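# Lift the yellow foam block from under a desk onto it

## Task

A yellow foam block sits on the floor beneath one of the desks. Raise it and set it on top of that same desk so that it rests neither on nor leaning against the other item already up there. Neither desk should end up noticeably moved from its spot, and the robot must not topple or finish leaning, or the task counts as failed.

## Robot and tools

Robot: a Hello Robot Stretch 4 in simulation, about 1.6 m tall. It has a single arm: an omni-wheel base, a lift that rides up a mast, a telescoping arm reaching straight forward, a three-axis wrist and a five-finger hand. The base rim lies within 0.23 m of the base origin. An occasional outside nudge may shift loose objects.

Frames: the base frame sits on the floor below the base centre, x ahead, y to the left, z up, in metres. hand_pose is reported in it; the hand point lies 0.045 m in front of the palm, and the printed value may be somewhat off. The odometry frame is the base frame as it was at the start. base_odometry counts wheel rotation only (slip counts as travel); heading is in rad, left positive, -3.142 to 3.142.

move: one action per call. "base" is a single object holding relative offsets from where the base last reported itself: translate_m (metres, forward positive, -2 to 2), strafe_m (metres, left positive, -2 to 2), rotate_rad (radians, counter-clockwise positive, -3.2 to 3.2). translate_m and strafe_m may be combined for a straight diagonal drive; rotate_rad must go alone. "joints" is one object of absolute targets by name: lift_m 0 to 1.2 m; arm_m 0 to 0.55 m; wrist_yaw_rad -1.134 to 4.276 (0 ahead, positive left, 3.14 folded back); wrist_pitch_rad -1.117 to 4.259 (0 level, 1.57 pointing down); wrist_roll_rad -1.117 to 4.259 (0 palm up, 1.57 palm to the robot's right, 3.14 palm down). Hand values are unitless, -1 to 1: hand_little, hand_ring, hand_middle, hand_index, hand_thumb_bend (+1 straight, -1 curled), hand_thumb_turn (+1 beside the palm, -1 opposite the fingers), plus two settings that cause no motion: hand_force_limit (closing stops at about 0 N at -1 up to 10 N at +1, 15 N for thumb motors) and hand_speed (-0.96 to 1, near zero at -1, full at +0.48 and above). Start values are force limit 0, speed -0.8; close at -0.94 or below for a soft grip. Optional: "pace" ("slow", "default", "fast", "max"); "speeds" giving top speeds by joint instead of pace; "contact_limits" from 0 (lightest) to 1 for arm_m, lift_m, translate_m, strafe_m, rotate_rad, each placed next to its own command, default 0.5 (a base limit persists until the next base command). {"end_of_arm": "enable_torque"} is sent by itself to revive wrist motors that cut out. "cameras" lists head_camera, head_left_camera, head_right_camera, wrist_camera or "all"; "blocking" false returns within about half a second while motion continues. A move with no action just reports state and images. Out-of-range joint targets get clipped to the limit; other bad values are refused, and a refused call or an unrequested stop cancels the later move, wait and finished_scene calls in that reply.

wait(seconds 0 to 10, cameras) lets time pass and reports; it returns early once running moves settle. stop(cameras) brakes everything and makes slack wheels hold. zoom_image(camera, region [x0,y0,x1,y1] pixels, up to 504 per side) enlarges part of the latest image. show_instructions shows the reference pages. finished_scene ends the scene permanently; the result must hold without the robot.

Results: "move" reads done or the worst status. base_status/joint_status per motion: done, moving, off_target (stopped short, maybe still pushing), contact_stop (held back, now slack), time_out (cut off at 14 s, target dropped), limit_stop_at_own_body, limit_stop_at_tilt (lean over 6 degrees; lift, arm and wheels go slack until it eases), torque_fault (wrist motor limp). on_its_own describes unrequested behaviour such as slack joints; its "held at" is a target. "pictures" names image order. lidar_m: 12 distances in metres in 30-degree sectors, first straight ahead then counter-clockwise (4th left, 7th behind, 10th right); "-" means nothing seen or closer than 0.25 m; it sees roughly 0.15 m up to robot height, so desk tops show. wrist_depth_mm: 7x7 grid of median depths, 100 to 2000 mm, "-" for unknown. turned_by_wheels vs turned_by_imu differing by over 0.1 rad in a move means slip or a collision. base_tilt in degrees (forward, right), up to 3 degrees of fixed bias. motor_effort in percent with peak in brackets; servo_current in mA. hand_stopped_by lists little, ring, middle, index, thumb_bend, thumb_turn as moving, target, force, stalled or fault; the *_load_n values are fingertip forces in N, positive when pushed open; a grip lost drops them toward 0.

Hand geometry: straight fingers extend 0.06 to 0.07 m past the hand point along its +z and sit 0.06 m behind it along -y. With the thumb turned fully in front, the hand wraps objects about 0.035 to 0.065 m thick. A finger motor moves only when its target changes by 0.002 or more; it locks at the target or at the force limit. The wrist camera sits behind the palm heel and can bump things.

Cautions: self-collision is likely with the hand over the base and lift_m under about 0.25 (0.45 pointing down), with upward tilt combined with roll, or with wrist_yaw_rad + wrist_pitch_rad under about -1.1. Above lift_m 0.2 the base runs slower. Carrying over 1 kg with arm_m above 0.2 while driving, turning or stopping, especially fast, can tip the robot; so can strong pushing or pulling with the hand raised. Avoid hitting desks or heavy things hard, dropping the block from height, slamming, and straining the fingers.

Each tool is called by a JSON object that holds its "name" and its "arguments".

Reference images:

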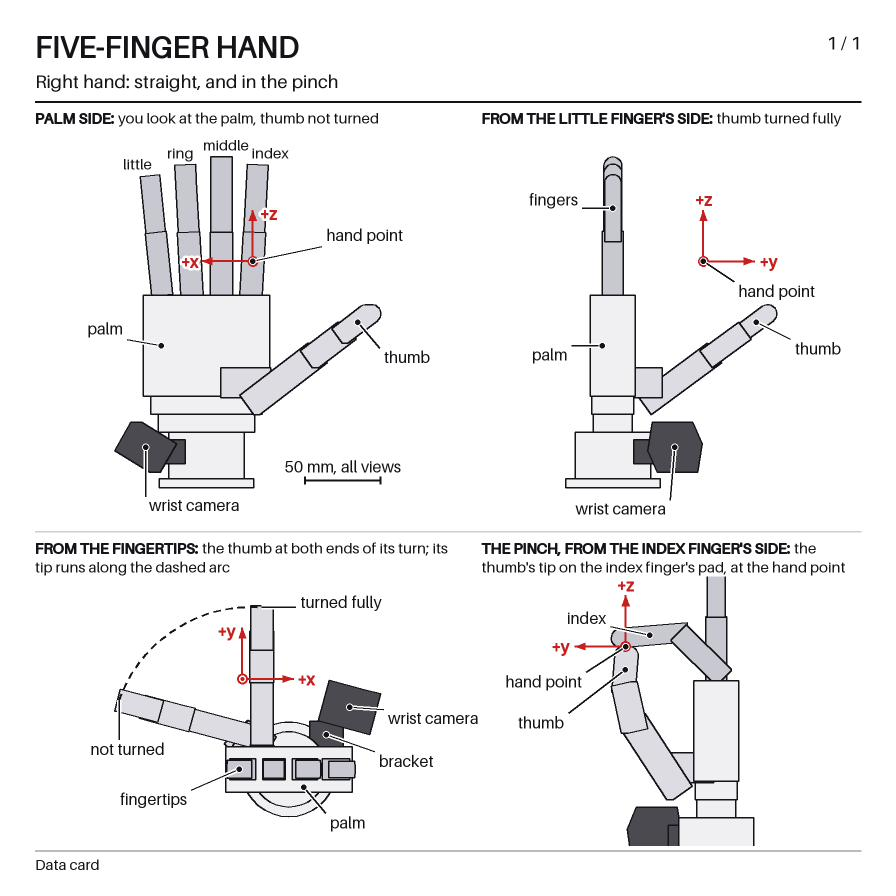

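## Session

{"name": "move", "arguments": {}}

Scene clock: 0.00 s.
base_odometry: x=+0.000 y=+0.000 heading=+0.000
turned_by_wheels: +0.000
turned_by_imu: +0.000
base_tilt: forward=+0.4 right=+0.9
lidar_m: 0.91 1.64 1.63 1.06 0.93 0.93 1.10 1.78 1.78 0.91 0.77 0.79
base_status: not commanded
joint_positions: lift_m=+0.219 arm_m=+0.000 wrist_yaw_rad=+3.068 wrist_pitch_rad=+0.004 wrist_roll_rad=+0.000 hand_little=+1.000 hand_ring=+1.000 hand_middle=+1.000 hand_index=+1.000 hand_thumb_turn=+1.000 hand_thumb_bend=+1.000 hand_force_limit=+0.000 hand_speed=-0.800
joint_status: not commanded
measured_speeds: all 0
hand_stopped_by: target,target,target,target,target,target
little_load_n: 0.0
ring_load_n: 0.0
middle_load_n: 0.0
index_load_n: 0.0
thumb_bend_load_n: 0.0
thumb_turn_load_n: 0.0
motor_effort: lift_m=+20 arm_m=-4 wheel_0=+0 wheel_1=+0 wheel_2=-1
servo_current: wrist_yaw_rad=39 wrist_pitch_rad=33 wrist_roll_rad=33
hand_pose: x=-0.0415 y=+0.1341 z=+0.4568 quat_wxyz=(-0.480, -0.482, +0.519, +0.517) (m; base frame)
wrist_depth_mm: 138 145 1464 1229 1042 866 759 / 123 141 1430 1205 1025 854 778 / 122 156 1366 1205 1025 878 788 / 138 188 1397 1182 1025 878 778 / 1708 1863 1397 1205 1025 878 - / 1336 1464 180 206 991 - - / 1025 108 110 - - - -
pictures: head_camera, head_left_camera, head_right_camera, wrist_camera
Images, in order (width x height): head_camera 420x560, head_left_camera 420x672, head_right_camera 420x672, wrist_camera 616x392.

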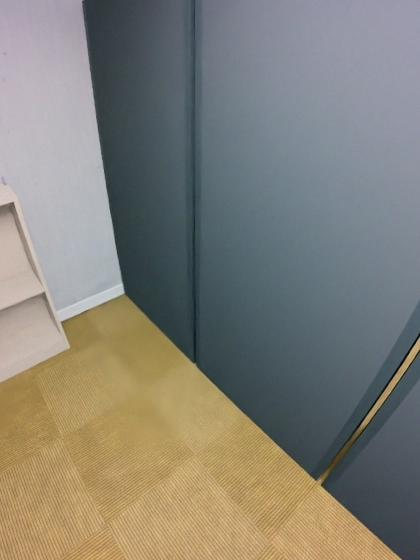

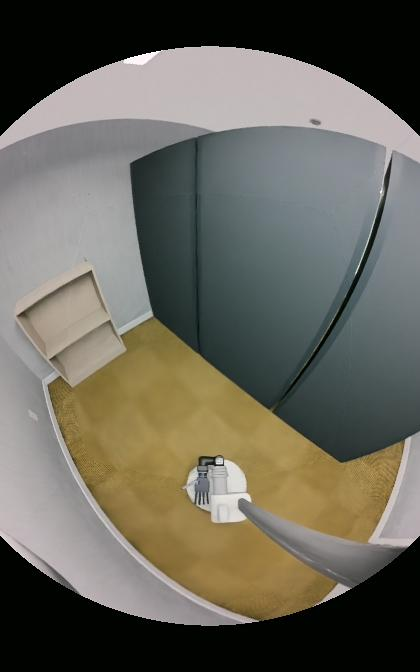

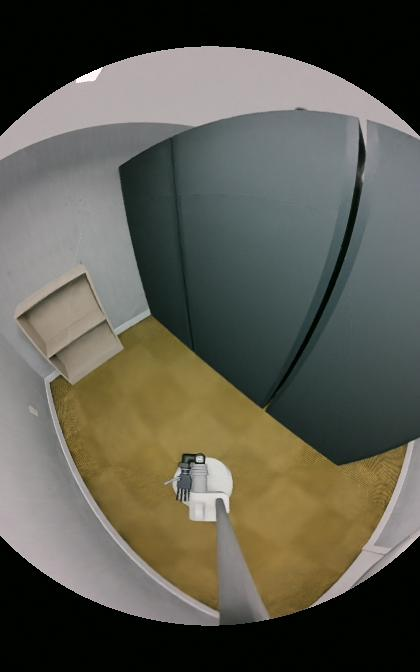

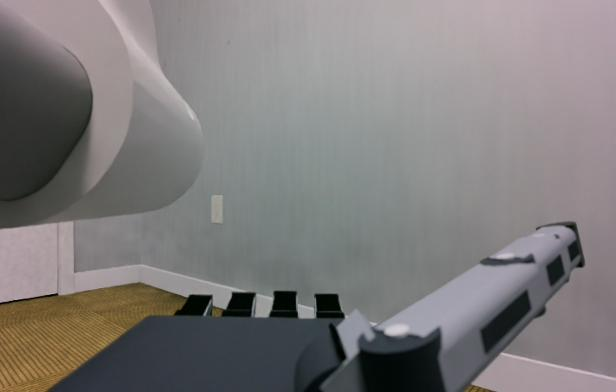

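{"name": "move", "arguments": {"base": {"rotate_rad": -1.3}, "cameras": ["head_camera","head_left_camera","head_right_camera"]}}

{"name": "move", "arguments": {"base": {"rotate_rad": -1.3}, "cameras": ["head_camera","head_left_camera","head_right_camera"]}}

Scene clock: 4.30 s.
move: done
base_odometry: x=+0.000 y=+0.000 heading=-1.300
turned_by_wheels: -1.300
turned_by_imu: -1.265
base_tilt: forward=+0.3 right=+0.8
lidar_m: 0.82 0.77 0.83 1.18 1.64 1.26 0.96 0.89 0.96 1.37 1.78 1.07
base_status: done
joint_positions: lift_m=+0.219 arm_m=+0.000 wrist_yaw_rad=+3.068 wrist_pitch_rad=+0.004 wrist_roll_rad=+0.000 hand_little=+1.000 hand_ring=+1.000 hand_middle=+1.000 hand_index=+1.000 hand_thumb_turn=+1.000 hand_thumb_bend=+1.000 hand_force_limit=+0.000 hand_speed=-0.800
joint_status: not commanded
measured_speeds: all 0
hand_stopped_by: target,target,target,target,target,target
little_load_n: 0.0
ring_load_n: 0.0
middle_load_n: 0.0
index_load_n: 0.0
thumb_bend_load_n: 0.0
thumb_turn_load_n: 0.0
motor_effort: lift_m=+20(20) arm_m=-4(4) wheel_0=+1(6) wheel_1=+1(10) wheel_2=+0(8)
servo_current: wrist_yaw_rad=52(65) wrist_pitch_rad=26(65) wrist_roll_rad=33(46)
hand_pose: x=-0.0415 y=+0.1341 z=+0.4568 quat_wxyz=(-0.480, -0.482, +0.519, +0.517) (m; base frame)
wrist_depth_mm: 138 156 1098 1308 1499 - - / 119 141 1138 1281 1464 - 1537 / 124 160 1138 1281 1499 - 1537 / 138 197 1098 1308 1430 - 1499 / 891 976 1118 1281 1499 - - / 878 976 182 207 - - - / - - 110 - - - -
pictures: head_camera, head_left_camera, head_right_camera
Images, in order (width x height): head_camera 420x560, head_left_camera 420x672, head_right_camera 420x672.

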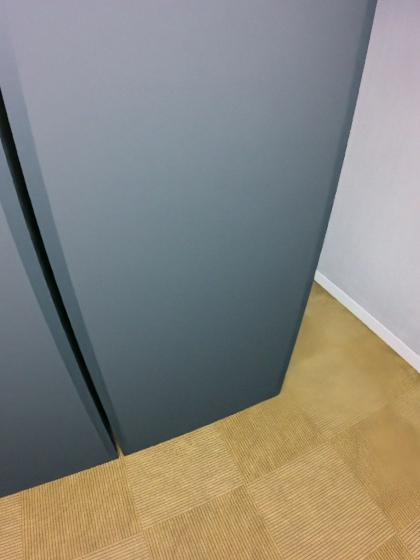

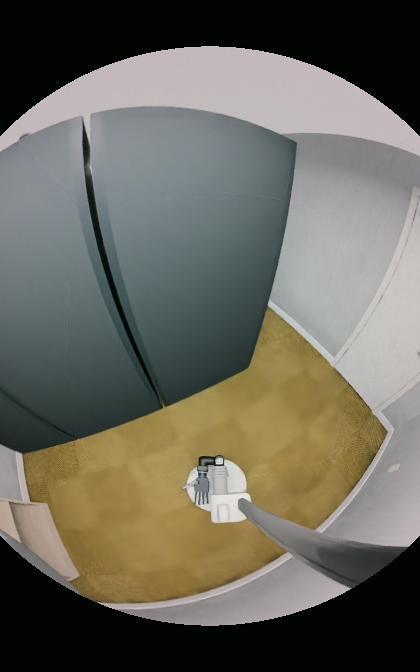

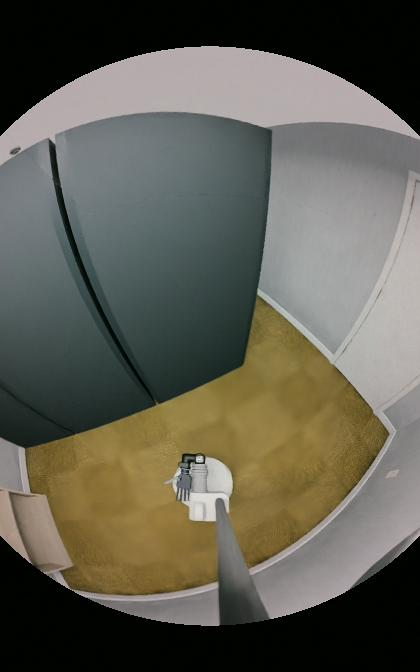

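Scene clock: 6.20 s.
move: done
base_odometry: x=+0.000 y=+0.000 heading=-2.600
turned_by_wheels: -1.300
turned_by_imu: -1.265
base_tilt: forward=+0.3 right=+0.8
lidar_m: 1.79 1.79 0.86 0.78 0.78 0.96 1.64 1.65 1.03 0.91 0.92 1.11
base_status: done
joint_positions: lift_m=+0.219 arm_m=+0.000 wrist_yaw_rad=+3.068 wrist_pitch_rad=+0.004 wrist_roll_rad=+0.000 hand_little=+1.000 hand_ring=+1.000 hand_middle=+1.000 hand_index=+1.000 hand_thumb_turn=+1.000 hand_thumb_bend=+1.000 hand_force_limit=+0.000 hand_speed=-0.800
joint_status: not commanded
measured_speeds: all 0
hand_stopped_by: target,target,target,target,target,target
little_load_n: 0.0
ring_load_n: 0.0
middle_load_n: 0.0
index_load_n: 0.0
thumb_bend_load_n: 0.0
thumb_turn_load_n: 0.0
motor_effort: lift_m=+20(20) arm_m=-4(4) wheel_0=+1(6) wheel_1=+1(9) wheel_2=+0(8)
servo_current: wrist_yaw_rad=46(59) wrist_pitch_rad=39(59) wrist_roll_rad=33(46)
hand_pose: x=-0.0415 y=+0.1341 z=+0.4568 quat_wxyz=(-0.480, -0.482, +0.519, +0.517) (m; base frame)
wrist_depth_mm: 138 144 - - 1281 - - / 121 146 - - 1281 - - / 123 163 - - 1281 - - / 138 199 - - 1281 - - / 1708 1756 1921 - 1281 - - / 1464 1464 182 186 - - - / 1025 108 110 - - - -
pictures: head_camera, head_left_camera, head_right_camera
Images, in order (width x height): head_camera 420x560, head_left_camera 420x672, head_right_camera 420x672.

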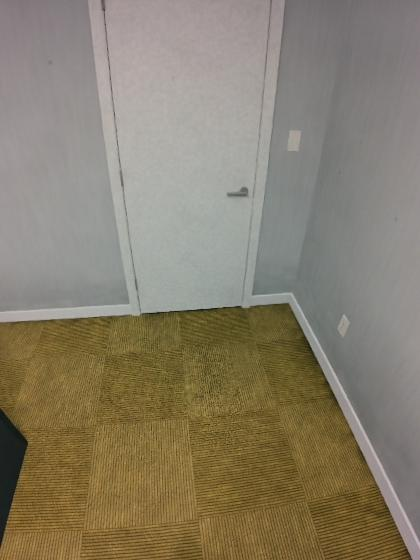

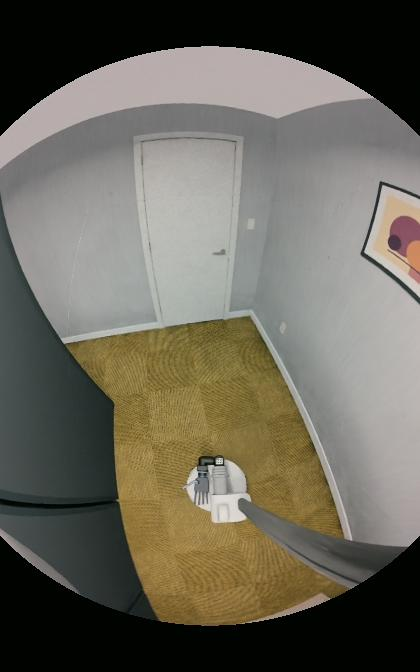

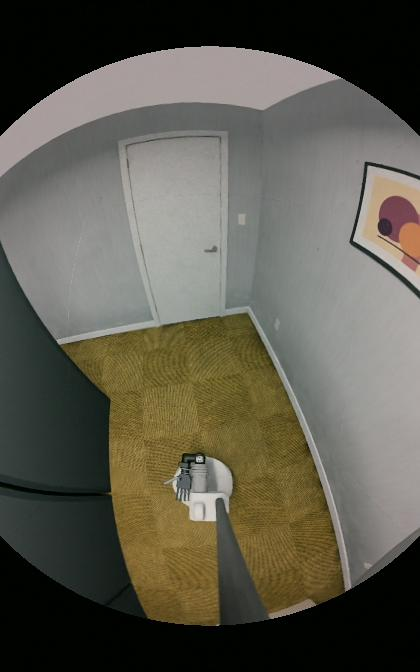

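{"name": "move", "arguments": {"base": {"translate_m": 1.15}, "pace": "fast"}}

{"name": "move", "arguments": {"base": {"rotate_rad": 1.6}, "cameras": ["head_camera","head_left_camera","head_right_camera"]}}

Scene clock: 15.20 s.
move: done
base_odometry: x=-0.985 y=-0.593 heading=-2.600
turned_by_wheels: +0.000
turned_by_imu: +0.002
base_tilt: forward=+0.4 right=+0.7
lidar_m: 0.64 0.67 0.79 1.62 1.04 1.24 2.43 1.27 0.79 0.68 0.71 0.71
base_status: done
joint_positions: lift_m=+0.219 arm_m=+0.000 wrist_yaw_rad=+3.068 wrist_pitch_rad=+0.004 wrist_roll_rad=+0.000 hand_little=+1.000 hand_ring=+1.000 hand_middle=+1.000 hand_index=+1.000 hand_thumb_turn=+1.000 hand_thumb_bend=+1.000 hand_force_limit=+0.000 hand_speed=-0.800
joint_status: not commanded
measured_speeds: all 0
hand_stopped_by: target,target,target,target,target,target
little_load_n: 0.0
ring_load_n: 0.0
middle_load_n: 0.0
index_load_n: 0.0
thumb_bend_load_n: 0.0
thumb_turn_load_n: 0.0
motor_effort: lift_m=+20(20) arm_m=-4(4) wheel_0=+2(9) wheel_1=+1(13) wheel_2=-1(18)
servo_current: wrist_yaw_rad=46(59) wrist_pitch_rad=59(72) wrist_roll_rad=39(46)
hand_pose: x=-0.0415 y=+0.1341 z=+0.4568 quat_wxyz=(-0.480, -0.482, +0.519, +0.517) (m; base frame)
wrist_depth_mm: 138 141 - - - - - / 120 144 - - - - - / 124 160 - - - - - / 138 198 - - - - - / - - - - - 1430 - / 1464 1464 182 207 1661 - - / 1025 108 110 - - - -
pictures: none

Scene clock: 17.27 s.
move: done
base_odometry: x=-0.985 y=-0.593 heading=-1.000
turned_by_wheels: +1.600
turned_by_imu: +1.556
base_tilt: forward=+0.4 right=+0.8
lidar_m: 1.63 1.03 1.23 2.38 1.27 0.80 0.70 0.71 0.74 0.63 0.67 0.80
base_status: done
joint_positions: lift_m=+0.219 arm_m=+0.000 wrist_yaw_rad=+3.068 wrist_pitch_rad=+0.004 wrist_roll_rad=+0.000 hand_little=+1.000 hand_ring=+1.000 hand_middle=+1.000 hand_index=+1.000 hand_thumb_turn=+1.000 hand_thumb_bend=+1.000 hand_force_limit=+0.000 hand_speed=-0.800
joint_status: not commanded
measured_speeds: all 0
hand_stopped_by: target,target,target,target,target,target
little_load_n: 0.5
ring_load_n: 0.0
middle_load_n: 0.5
index_load_n: 0.0
thumb_bend_load_n: 0.0
thumb_turn_load_n: 0.0
motor_effort: lift_m=+20(20) arm_m=-4(4) wheel_0=-1(6) wheel_1=+0(10) wheel_2=-1(9)
servo_current: wrist_yaw_rad=52(59) wrist_pitch_rad=39(59) wrist_roll_rad=39(52)
hand_pose: x=-0.0415 y=+0.1341 z=+0.4568 quat_wxyz=(-0.480, -0.482, +0.519, +0.517) (m; base frame)
wrist_depth_mm: 138 233 831 878 946 1008 1118 / 121 146 831 878 960 1025 1138 / 123 162 831 878 960 1008 1138 / 139 200 831 878 960 1042 1118 / 732 778 831 878 960 1025 - / 723 778 181 207 946 - - / 715 108 110 - - - -
pictures: head_camera, head_left_camera, head_right_camera
Images, in order (width x height): head_camera 420x560, head_left_camera 420x672, head_right_camera 420x672.

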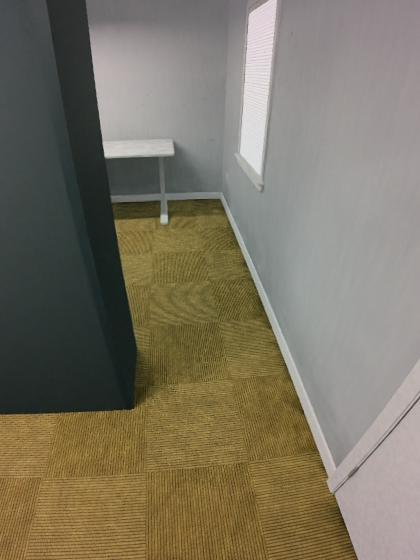

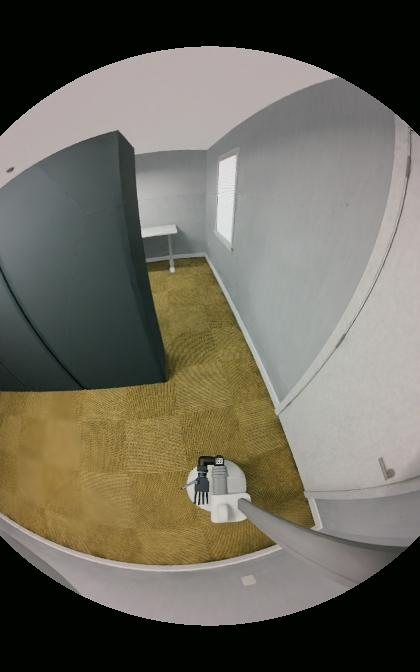

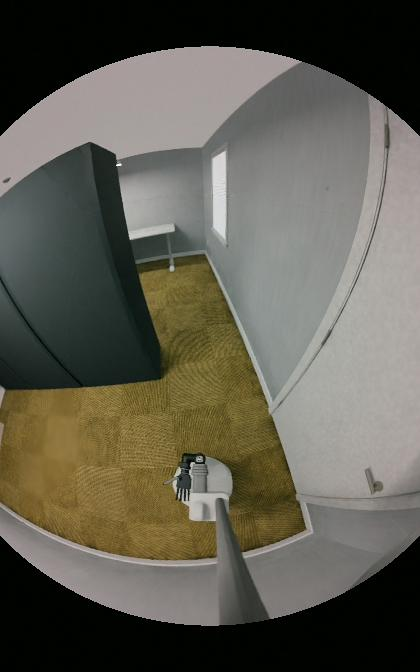

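{"name": "move", "arguments": {"base": {"rotate_rad": 0.17}, "cameras": ["head_camera"]}}

Scene clock: 25.63 s.
move: done
base_odometry: x=-0.985 y=-0.593 heading=-0.830
turned_by_wheels: +0.170
turned_by_imu: +0.165
base_tilt: forward=+0.3 right=+0.7
lidar_m: 1.07 1.04 1.42 2.76 1.02 0.73 0.71 0.73 0.66 0.66 0.68 0.97
base_status: done
joint_positions: lift_m=+0.219 arm_m=+0.000 wrist_yaw_rad=+3.068 wrist_pitch_rad=+0.004 wrist_roll_rad=+0.000 hand_little=+1.000 hand_ring=+1.000 hand_middle=+1.000 hand_index=+1.000 hand_thumb_turn=+1.000 hand_thumb_bend=+1.000 hand_force_limit=+0.000 hand_speed=-0.800
joint_status: not commanded
measured_speeds: all 0
hand_stopped_by: target,target,target,target,target,target
little_load_n: 0.0
ring_load_n: 0.0
middle_load_n: 0.0
index_load_n: 0.0
thumb_bend_load_n: 0.0
thumb_turn_load_n: 0.0
motor_effort: lift_m=+20(20) arm_m=-4(4) wheel_0=-1(5) wheel_1=+0(8) wheel_2=-1(6)
servo_current: wrist_yaw_rad=39(52) wrist_pitch_rad=39(72) wrist_roll_rad=33(46)
hand_pose: x=-0.0415 y=+0.1341 z=+0.4568 quat_wxyz=(-0.480, -0.482, +0.519, +0.517) (m; base frame)
wrist_depth_mm: 138 233 831 842 866 904 917 / 120 146 820 831 866 904 904 / 122 161 820 842 878 891 931 / 138 200 820 842 866 891 917 / 768 778 809 842 878 891 - / 768 798 181 207 854 - - / 759 108 110 - - - -
pictures: head_camera
Images, in order (width x height): head_camera 420x560.

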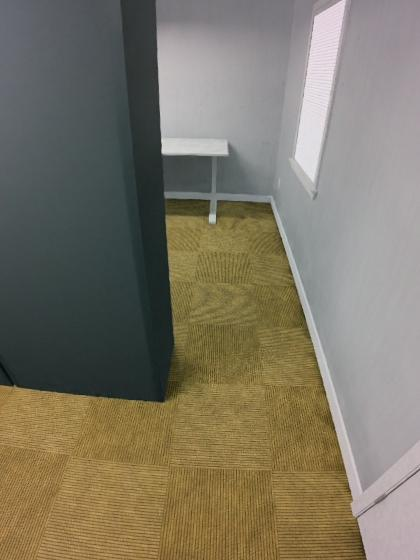

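{"name": "move", "arguments": {"base": {"translate_m": 1.5, "strafe_m": -0.18}, "pace": "fast", "cameras": ["head_camera", "head_left_camera", "head_right_camera"]}}

Scene clock: 37.27 s.
move: done
base_odometry: x=-0.106 y=-1.821 heading=-0.830
turned_by_wheels: +0.000
turned_by_imu: +0.008
base_tilt: forward=+0.4 right=+0.7
lidar_m: 1.77 1.84 2.55 0.43 0.46 0.60 2.14 0.74 0.52 0.50 0.53 0.74
base_status: done
joint_positions: lift_m=+0.219 arm_m=+0.000 wrist_yaw_rad=+3.068 wrist_pitch_rad=+0.004 wrist_roll_rad=+0.000 hand_little=+1.000 hand_ring=+1.000 hand_middle=+1.000 hand_index=+1.000 hand_thumb_turn=+1.000 hand_thumb_bend=+1.000 hand_force_limit=+0.000 hand_speed=-0.800
joint_status: not commanded
measured_speeds: all 0
hand_stopped_by: target,target,target,target,target,target
little_load_n: 0.0
ring_load_n: 0.0
middle_load_n: 0.0
index_load_n: 0.0
thumb_bend_load_n: 0.0
thumb_turn_load_n: 0.0
motor_effort: lift_m=+20(20) arm_m=-4(4) wheel_0=+2(13) wheel_1=-1(8) wheel_2=-1(19)
servo_current: wrist_yaw_rad=52(65) wrist_pitch_rad=20(78) wrist_roll_rad=39(46)
hand_pose: x=-0.0415 y=+0.1341 z=+0.4568 quat_wxyz=(-0.480, -0.482, +0.519, +0.517) (m; base frame)
wrist_depth_mm: 138 143 - - - 597 413 / 121 145 - - - 603 413 / 123 161 - - - 603 418 / 138 199 - - - 603 418 / 1025 - - - - 597 - / 1042 1397 182 207 1921 - - / 976 108 110 - - - -
pictures: head_camera, head_left_camera, head_right_camera
Images, in order (width x height): head_camera 420x560, head_left_camera 420x672, head_right_camera 420x672.

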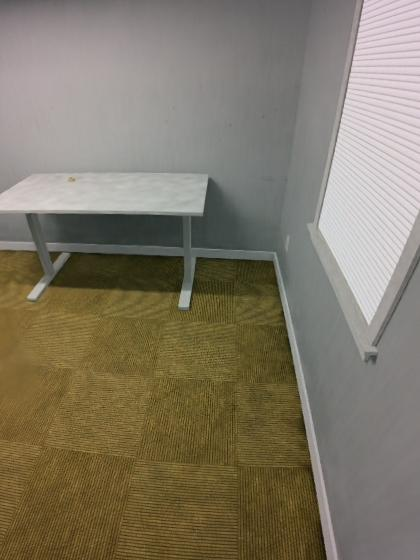

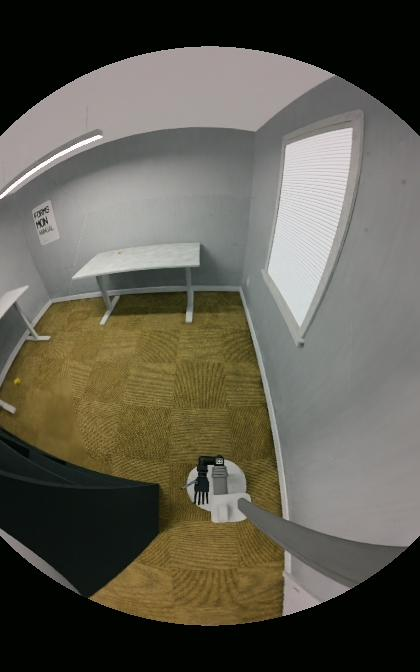

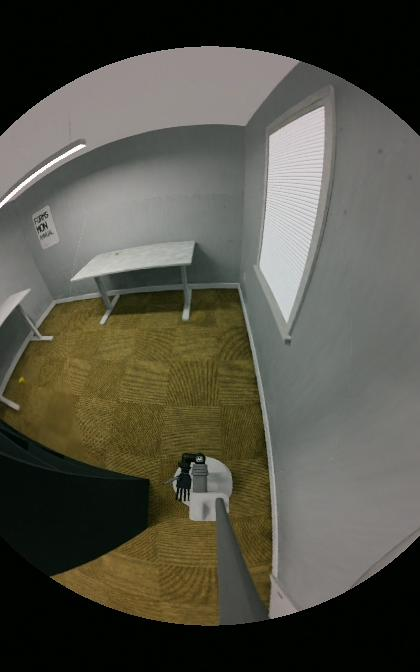

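{"name": "move", "arguments": {"base": {"translate_m": 0.6}, "pace": "fast"}}

{"name": "move", "arguments": {"base": {"rotate_rad": 1.2}, "cameras": ["head_camera", "head_left_camera", "head_right_camera"]}}

Scene clock: 43.07 s.
move: done
base_odometry: x=+0.299 y=-2.264 heading=-0.830
turned_by_wheels: +0.000
turned_by_imu: +0.001
base_tilt: forward=+0.4 right=+0.8
lidar_m: 1.18 1.21 1.66 2.36 0.87 0.75 2.00 0.73 0.52 0.49 0.49 0.69
base_status: done
joint_positions: lift_m=+0.219 arm_m=+0.000 wrist_yaw_rad=+3.068 wrist_pitch_rad=+0.004 wrist_roll_rad=+0.000 hand_little=+1.000 hand_ring=+1.000 hand_middle=+1.000 hand_index=+1.000 hand_thumb_turn=+1.000 hand_thumb_bend=+1.000 hand_force_limit=+0.000 hand_speed=-0.800
joint_status: not commanded
measured_speeds: all 0
hand_stopped_by: target,target,target,target,target,target
little_load_n: 0.0
ring_load_n: 0.0
middle_load_n: 0.0
index_load_n: 0.0
thumb_bend_load_n: 0.0
thumb_turn_load_n: 0.0
motor_effort: lift_m=+20(20) arm_m=-4(4) wheel_0=+1(9) wheel_1=+0(13) wheel_2=-1(19)
servo_current: wrist_yaw_rad=52(59) wrist_pitch_rad=59(65) wrist_roll_rad=33(46)
hand_pose: x=-0.0415 y=+0.1341 z=+0.4568 quat_wxyz=(-0.480, -0.482, +0.519, +0.517) (m; base frame)
wrist_depth_mm: 138 143 - - - 1025 1138 / 121 146 - - - - - / 123 162 - - - - - / 138 199 - - - - - / - - - - - 750 - / 1118 1430 182 207 - - - / 960 108 110 - - - -
pictures: none

Scene clock: 44.90 s.
move: done
base_odometry: x=+0.299 y=-2.264 heading=+0.370
turned_by_wheels: +1.200
turned_by_imu: +1.167
base_tilt: forward=+0.2 right=+0.7
lidar_m: 1.95 1.56 0.75 0.73 1.37 0.65 0.51 0.50 0.51 0.81 1.18 1.27
base_status: done
joint_positions: lift_m=+0.219 arm_m=+0.000 wrist_yaw_rad=+3.068 wrist_pitch_rad=+0.004 wrist_roll_rad=+0.000 hand_little=+1.000 hand_ring=+1.000 hand_middle=+1.000 hand_index=+1.000 hand_thumb_turn=+1.000 hand_thumb_bend=+1.000 hand_force_limit=+0.000 hand_speed=-0.800
joint_status: not commanded
measured_speeds: all 0
hand_stopped_by: target,target,target,target,target,target
little_load_n: 0.0
ring_load_n: 0.0
middle_load_n: 0.0
index_load_n: 0.0
thumb_bend_load_n: 0.0
thumb_turn_load_n: 0.0
motor_effort: lift_m=+20(20) arm_m=-4(4) wheel_0=-1(6) wheel_1=-1(10) wheel_2=-1(9)
servo_current: wrist_yaw_rad=52(59) wrist_pitch_rad=33(65) wrist_roll_rad=39(46)
hand_pose: x=-0.0415 y=+0.1341 z=+0.4568 quat_wxyz=(-0.480, -0.482, +0.519, +0.517) (m; base frame)
wrist_depth_mm: 138 144 - - - - - / 121 145 - - - - - / 123 162 248 - - - - / 138 196 - - - - - / - - - - - - - / - - 133 137 - - - / - - 110 - - - -
pictures: head_camera, head_left_camera, head_right_camera
Images, in order (width x height): head_camera 420x560, head_left_camera 420x672, head_right_camera 420x672.

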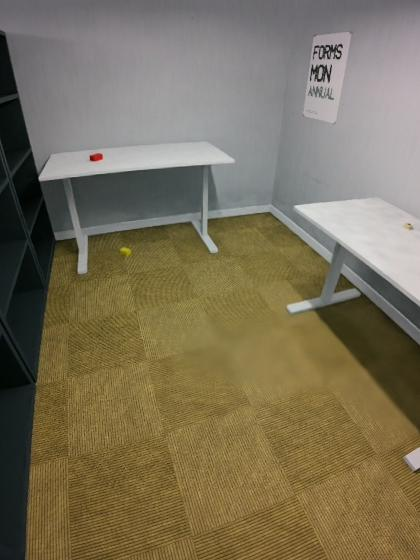

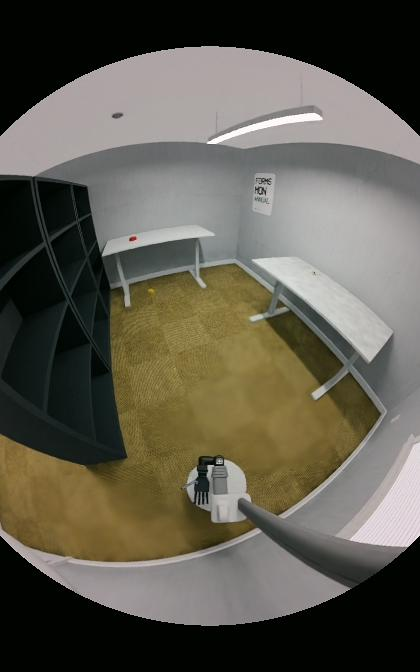

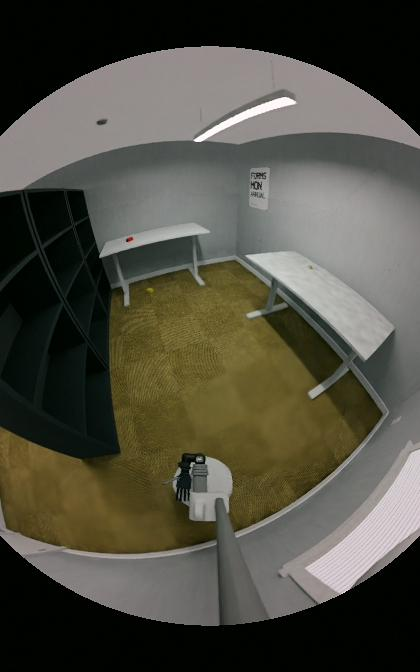

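{"name": "zoom_image", "arguments": {"camera": "head_camera", "region": [30, 130, 240, 290]}}

Scaled by 2.400 from the camera's 420x560 image, which has a finer 1200x1600 frame.

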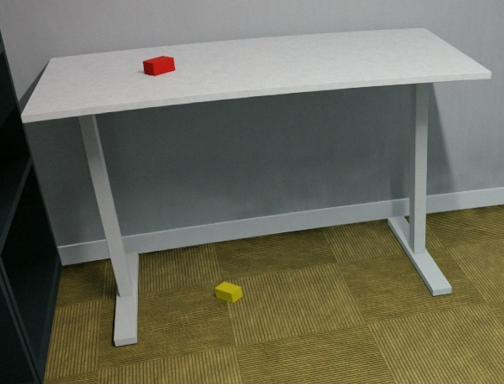

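{"name": "move", "arguments": {"base": {"rotate_rad": 0.4}, "cameras": ["head_camera"]}}

Scene clock: 53.37 s.
move: done
base_odometry: x=+0.299 y=-2.264 heading=+0.770
turned_by_wheels: +0.400
turned_by_imu: +0.389
base_tilt: forward=+0.4 right=+0.9
lidar_m: 2.31 0.83 0.74 1.92 0.74 0.53 0.50 0.49 0.72 1.18 1.20 1.65
base_status: done
joint_positions: lift_m=+0.219 arm_m=+0.000 wrist_yaw_rad=+3.068 wrist_pitch_rad=+0.004 wrist_roll_rad=+0.000 hand_little=+1.000 hand_ring=+1.000 hand_middle=+1.000 hand_index=+1.000 hand_thumb_turn=+1.000 hand_thumb_bend=+1.000 hand_force_limit=+0.000 hand_speed=-0.800
joint_status: not commanded
measured_speeds: all 0
hand_stopped_by: target,target,target,target,target,target
little_load_n: 0.0
ring_load_n: 0.0
middle_load_n: 0.0
index_load_n: 0.0
thumb_bend_load_n: 0.0
thumb_turn_load_n: 0.0
motor_effort: lift_m=+20(20) arm_m=-4(4) wheel_0=-1(6) wheel_1=+0(8) wheel_2=-1(8)
servo_current: wrist_yaw_rad=52(59) wrist_pitch_rad=33(59) wrist_roll_rad=39(52)
hand_pose: x=-0.0415 y=+0.1341 z=+0.4568 quat_wxyz=(-0.480, -0.482, +0.519, +0.517) (m; base frame)
wrist_depth_mm: 138 143 - - - - - / 121 145 - - - - - / 123 161 248 - - - - / 138 195 - - - - - / - - - - - - - / - - 133 137 - - - / - - 110 - - - -
pictures: head_camera
Images, in order (width x height): head_camera 420x560.

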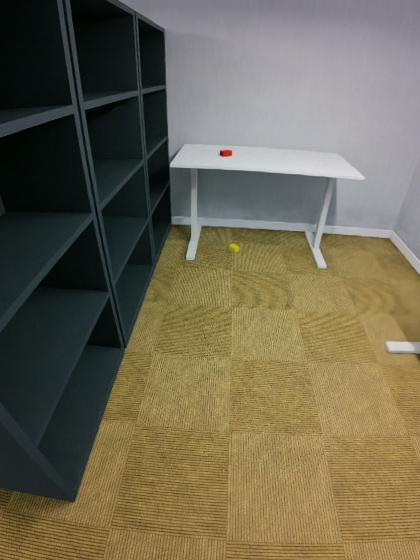

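{"name": "move", "arguments": {"base": {"rotate_rad": -0.07}}}

{"name": "move", "arguments": {"base": {"translate_m": 0.9}, "pace": "fast", "cameras": ["head_camera", "head_left_camera", "head_right_camera"]}}

Scene clock: 63.53 s.
move: done
base_odometry: x=+0.299 y=-2.264 heading=+0.700
turned_by_wheels: -0.070
turned_by_imu: -0.069
base_tilt: forward=+0.3 right=+0.8
lidar_m: 2.44 0.92 0.73 2.36 0.79 0.54 0.52 0.51 0.64 1.17 1.19 1.57
base_status: done
joint_positions: lift_m=+0.219 arm_m=+0.000 wrist_yaw_rad=+3.068 wrist_pitch_rad=+0.004 wrist_roll_rad=+0.000 hand_little=+1.000 hand_ring=+1.000 hand_middle=+1.000 hand_index=+1.000 hand_thumb_turn=+1.000 hand_thumb_bend=+1.000 hand_force_limit=+0.000 hand_speed=-0.800
joint_status: not commanded
measured_speeds: all 0
hand_stopped_by: target,target,target,target,target,target
little_load_n: 0.0
ring_load_n: 0.0
middle_load_n: 0.0
index_load_n: 0.5
thumb_bend_load_n: 0.0
thumb_turn_load_n: 0.0
motor_effort: lift_m=+20(20) arm_m=-4(4) wheel_0=+1(4) wheel_1=+1(6) wheel_2=+1(5)
servo_current: wrist_yaw_rad=46(52) wrist_pitch_rad=26(59) wrist_roll_rad=39(39)
hand_pose: x=-0.0415 y=+0.1341 z=+0.4568 quat_wxyz=(-0.480, -0.482, +0.519, +0.517) (m; base frame)
wrist_depth_mm: 138 143 - - - - - / 120 146 - - - - - / 122 161 247 - - - - / 138 195 - - - - - / - - - - - - - / - - 133 136 - - - / - - 110 - - - -
pictures: none

Scene clock: 67.07 s.
move: done
base_odometry: x=+0.988 y=-1.684 heading=+0.700
turned_by_wheels: +0.000
turned_by_imu: +0.002
base_tilt: forward=+0.3 right=+0.8
lidar_m: 1.54 1.00 0.69 0.63 0.67 1.49 1.37 1.40 1.16 1.11 1.14 1.65
base_status: done
joint_positions: lift_m=+0.219 arm_m=+0.000 wrist_yaw_rad=+3.068 wrist_pitch_rad=+0.004 wrist_roll_rad=+0.000 hand_little=+1.000 hand_ring=+1.000 hand_middle=+1.000 hand_index=+1.000 hand_thumb_turn=+1.000 hand_thumb_bend=+1.000 hand_force_limit=+0.000 hand_speed=-0.800
joint_status: not commanded
measured_speeds: all 0
hand_stopped_by: target,target,target,target,target,target
little_load_n: 0.0
ring_load_n: 0.0
middle_load_n: 0.0
index_load_n: 0.0
thumb_bend_load_n: 0.0
thumb_turn_load_n: 0.0
motor_effort: lift_m=+20(20) arm_m=-4(4) wheel_0=+1(9) wheel_1=+0(11) wheel_2=-2(17)
servo_current: wrist_yaw_rad=59(59) wrist_pitch_rad=26(59) wrist_roll_rad=46(46)
hand_pose: x=-0.0415 y=+0.1341 z=+0.4568 quat_wxyz=(-0.480, -0.482, +0.519, +0.517) (m; base frame)
wrist_depth_mm: 138 142 1464 - - - - / 121 146 - - - - - / 123 161 247 - - - 640 / 138 195 - - - - - / - - - - - - - / 1308 1182 133 183 - - - / 1042 108 110 - - - -
pictures: head_camera, head_left_camera, head_right_camera
Images, in order (width x height): head_camera 420x560, head_left_camera 420x672, head_right_camera 420x672.

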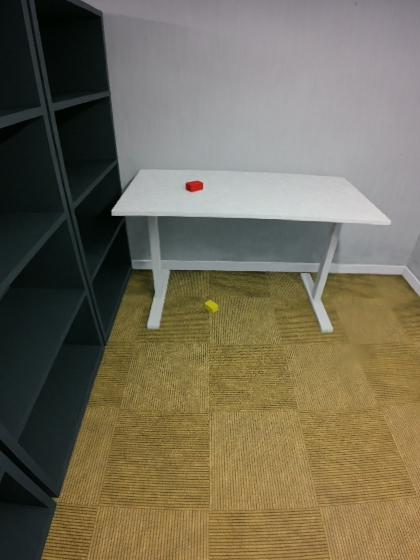

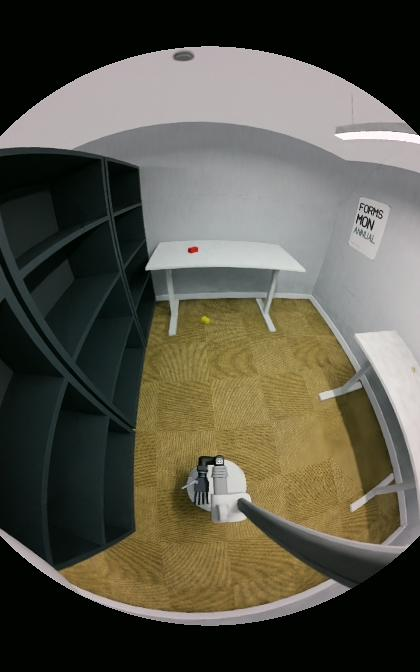

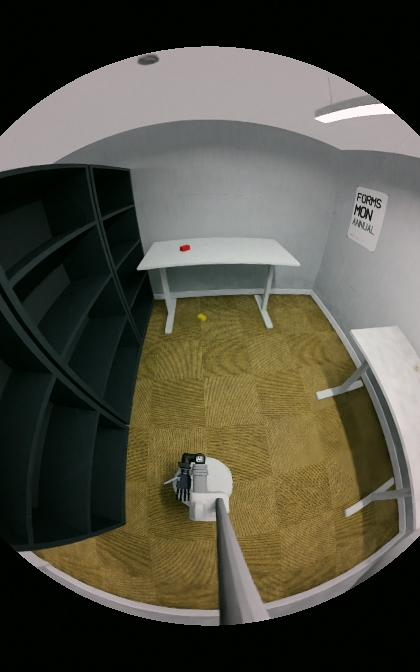

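{"name": "zoom_image", "arguments": {"camera": "head_camera", "region": [180, 285, 240, 325]}}

{"name": "zoom_image", "arguments": {"camera": "head_camera", "region": [100, 150, 400, 350]}}

Scaled by 8.400 from the camera's 420x560 image, which has a finer 1200x1600 frame.

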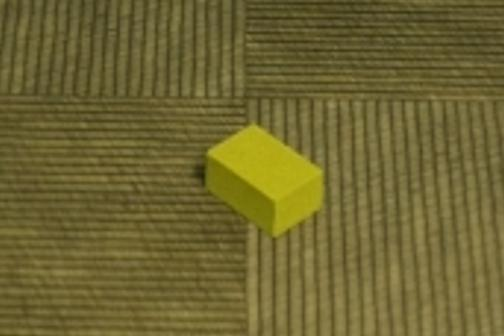

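Scaled by 1.680 from the camera's 420x560 image, which has a finer 1200x1600 frame.

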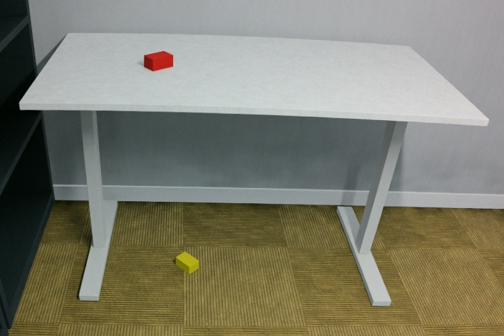

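{"name": "move", "arguments": {"base": {"translate_m": 0.75}, "joints": {"wrist_yaw_rad": 0.0, "lift_m": 0.3}, "cameras": ["head_camera", "head_left_camera", "head_right_camera","wrist_camera"]}}

Scene clock: 129.57 s.
move: done
base_odometry: x=+1.561 y=-1.202 heading=+0.700
turned_by_wheels: +0.000
turned_by_imu: +0.000
base_tilt: forward=+0.4 right=+0.8
lidar_m: 0.80 0.84 0.72 0.68 0.69 0.92 2.15 1.62 1.12 1.06 1.22 0.83
base_status: done
joint_positions: lift_m=+0.300 arm_m=+0.000 wrist_yaw_rad=+0.002 wrist_pitch_rad=+0.004 wrist_roll_rad=+0.000 hand_little=+1.000 hand_ring=+1.000 hand_middle=+1.000 hand_index=+1.000 hand_thumb_turn=+1.000 hand_thumb_bend=+1.000 hand_force_limit=+0.000 hand_speed=-0.800
joint_status: all done
measured_speeds: all 0
hand_stopped_by: target,target,target,target,target,target
little_load_n: 0.0
ring_load_n: 0.0
middle_load_n: 0.0
index_load_n: 0.0
thumb_bend_load_n: 0.0
thumb_turn_load_n: 0.0
motor_effort: lift_m=+23(29) arm_m=-4(4) wheel_0=+2(8) wheel_1=+2(10) wheel_2=-4(16)
servo_current: wrist_yaw_rad=46(130) wrist_pitch_rad=39(72) wrist_roll_rad=33(46)
hand_pose: x=+0.3929 y=-0.1177 z=+0.5372 quat_wxyz=(+0.498, +0.500, +0.502, +0.500) (m; base frame)
wrist_depth_mm: 809 768 768 768 768 768 820 / 1229 - - - - - - / 1229 - - - - - - / 1229 - - - - - - / 1229 - - - - - - / 1255 - 133 137 - - - / 1118 - 110 - - - -
pictures: head_camera, head_left_camera, head_right_camera, wrist_camera
Images, in order (width x height): head_camera 420x560, head_left_camera 420x672, head_right_camera 420x672, wrist_camera 616x392.

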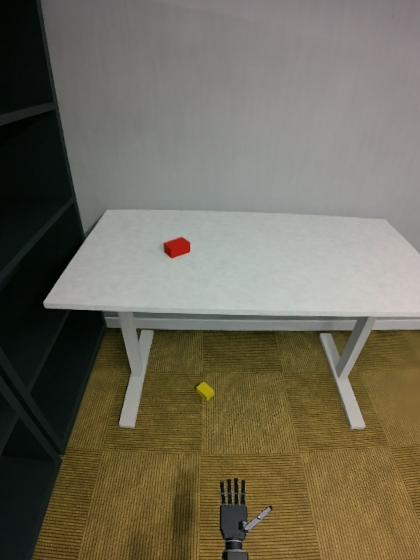

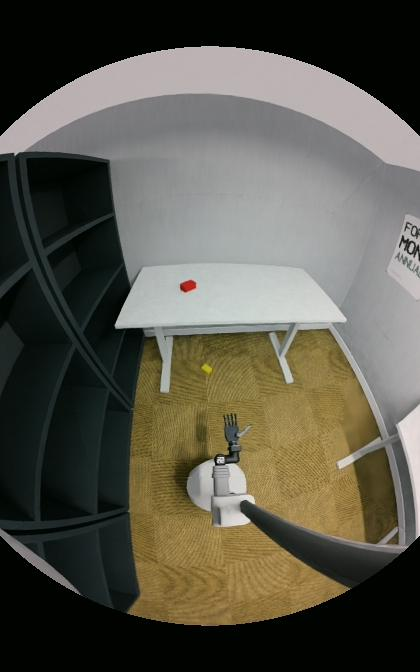

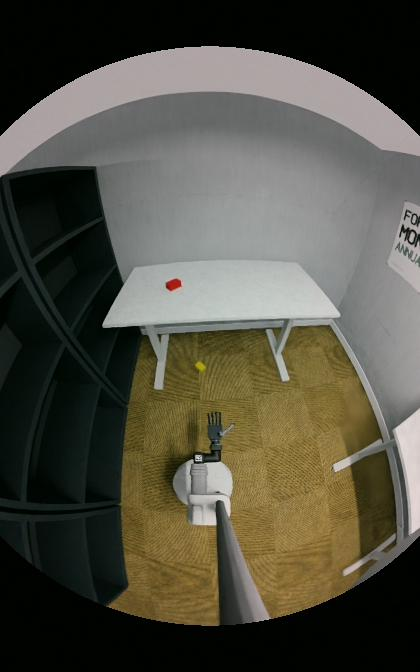

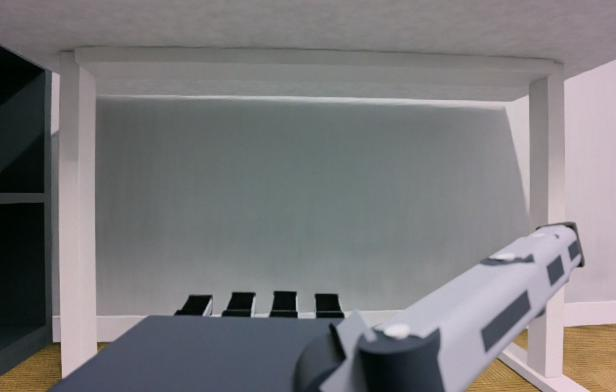

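{"name": "move", "arguments": {"joints": {"wrist_yaw_rad": -0.785, "wrist_roll_rad": 3.14, "wrist_pitch_rad": 0.72, "arm_m": 0.1, "lift_m": 0.3, "hand_thumb_turn": -1}, "cameras": ["head_camera", "head_right_camera","wrist_camera"]}}

{"name": "zoom_image", "arguments": {"camera": "head_camera", "region": [180, 370, 240, 410]}}

Scene clock: 147.87 s.
move: done
base_odometry: x=+1.561 y=-1.202 heading=+0.700
turned_by_wheels: +0.000
turned_by_imu: -0.001
base_tilt: forward=+0.4 right=+0.8
lidar_m: 0.79 0.83 0.71 0.67 0.69 0.94 2.13 1.62 1.12 1.05 1.23 0.86
base_status: not commanded
joint_positions: lift_m=+0.300 arm_m=+0.100 wrist_yaw_rad=-0.783 wrist_pitch_rad=+0.721 wrist_roll_rad=+3.137 hand_little=+1.000 hand_ring=+1.000 hand_middle=+1.000 hand_index=+1.000 hand_thumb_turn=-1.000 hand_thumb_bend=+1.000 hand_force_limit=+0.000 hand_speed=-0.800
joint_status: all done
measured_speeds: all 0
hand_stopped_by: target,target,target,target,target,target
little_load_n: 0.0
ring_load_n: 0.0
middle_load_n: 0.0
index_load_n: 0.0
thumb_bend_load_n: 0.0
thumb_turn_load_n: 0.0
motor_effort: lift_m=+23(27) arm_m=+4(6) wheel_0=+2(2) wheel_1=+2(2) wheel_2=-4(5)
servo_current: wrist_yaw_rad=52(137) wrist_pitch_rad=52(72) wrist_roll_rad=46(91)
hand_pose: x=+0.3204 y=-0.1295 z=+0.2863 quat_wxyz=(-0.157, +0.352, -0.841, +0.381) (m; base frame)
wrist_depth_mm: 387 379 382 382 379 379 384 / 421 427 424 117 421 424 415 / 477 480 480 469 480 477 484 / 549 559 549 554 - 554 554 / 654 647 640 - - 647 647 / 788 768 181 - - 798 788 / 960 108 110 - - 946 1008
pictures: head_camera, head_right_camera, wrist_camera
Images, in order (width x height): head_camera 420x560, head_right_camera 420x672, wrist_camera 616x392.

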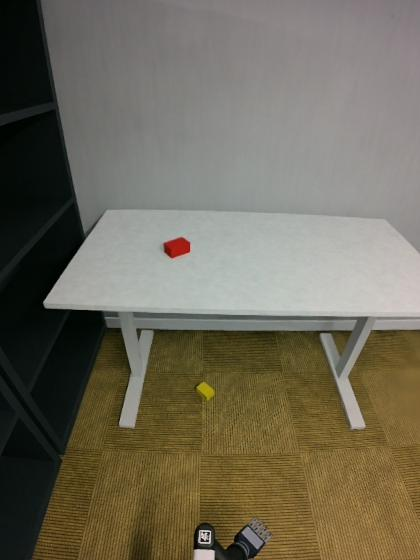

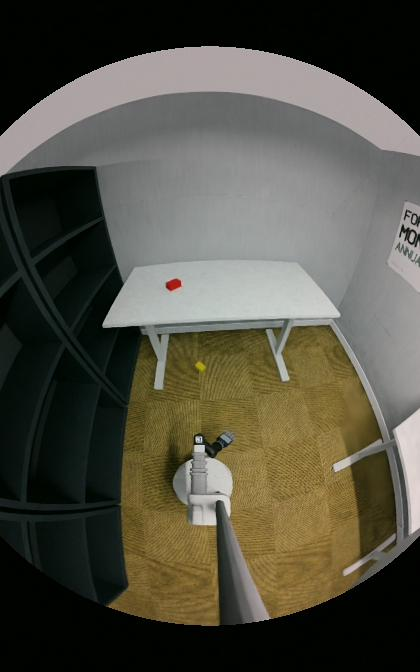

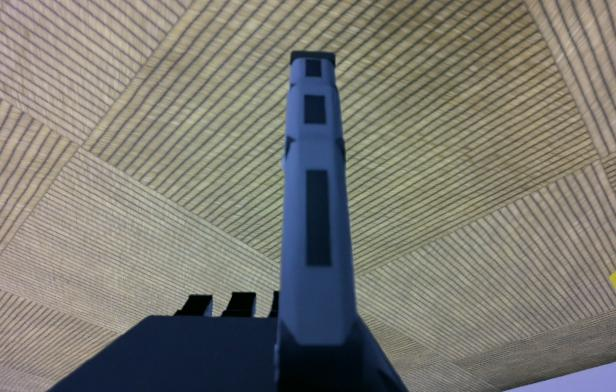

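Scaled by 8.400 from the camera's 420x560 image, which has a finer 1200x1600 frame.

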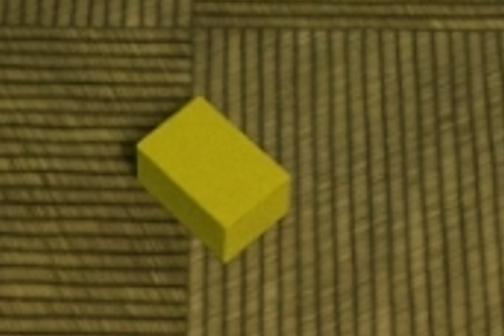

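{"name": "move", "arguments": {"base": {"translate_m": 0.42, "strafe_m": 0.11}, "joints": {"arm_m": 0.25}, "cameras": ["all"]}}

Scene clock: 169.90 s.
move: done
base_odometry: x=+1.812 y=-0.847 heading=+0.700
turned_by_wheels: +0.000
turned_by_imu: -0.002
base_tilt: forward=+0.4 right=+0.8
lidar_m: 0.37 0.39 0.55 0.57 0.63 0.83 2.56 1.77 1.23 1.35 0.60 0.41
base_status: done
joint_positions: lift_m=+0.300 arm_m=+0.250 wrist_yaw_rad=-0.783 wrist_pitch_rad=+0.721 wrist_roll_rad=+3.138 hand_little=+1.000 hand_ring=+1.000 hand_middle=+1.000 hand_index=+1.000 hand_thumb_turn=-1.000 hand_thumb_bend=+1.000 hand_force_limit=+0.000 hand_speed=-0.800
joint_status: all done
measured_speeds: all 0
hand_stopped_by: target,target,target,target,target,target
little_load_n: 0.0
ring_load_n: 0.0
middle_load_n: 0.0
index_load_n: 0.0
thumb_bend_load_n: 0.0
thumb_turn_load_n: 0.0
motor_effort: lift_m=+23(23) arm_m=+5(7) wheel_0=+0(4) wheel_1=+4(14) wheel_2=-3(14)
servo_current: wrist_yaw_rad=52(59) wrist_pitch_rad=20(72) wrist_roll_rad=33(46)
hand_pose: x=+0.4703 y=-0.1295 z=+0.2863 quat_wxyz=(-0.157, +0.351, -0.841, +0.381) (m; base frame)
wrist_depth_mm: 384 377 379 379 377 382 384 / 421 421 424 117 424 399 421 / 477 477 480 466 480 421 473 / 549 549 554 554 - 549 549 / 654 647 640 - - 640 647 / 831 741 181 - - 759 707 / 976 108 110 - - - -
pictures: head_camera, head_left_camera, head_right_camera, wrist_camera
Images, in order (width x height): head_camera 420x560, head_left_camera 420x672, head_right_camera 420x672, wrist_camera 616x392.

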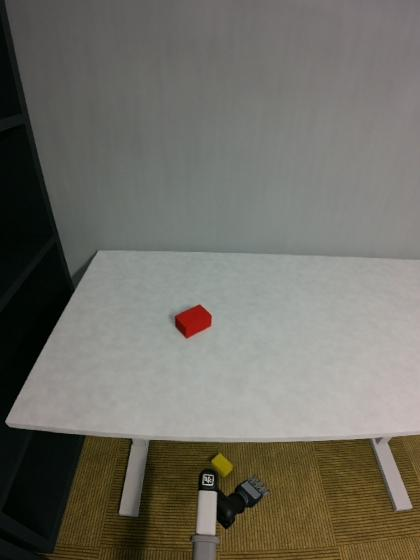

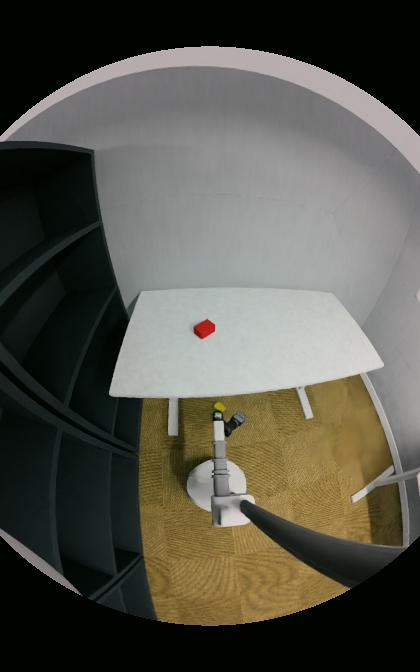

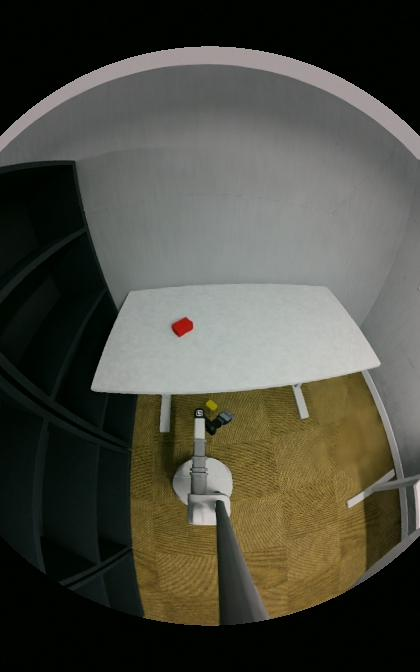

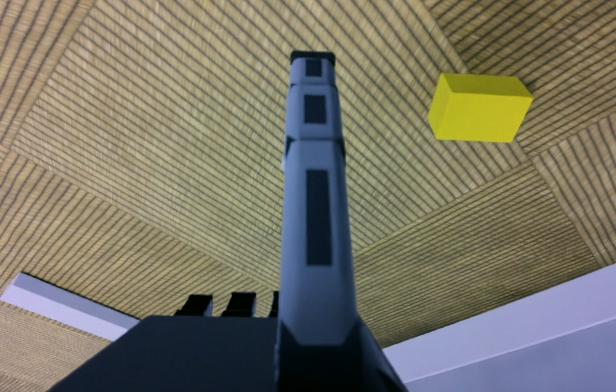

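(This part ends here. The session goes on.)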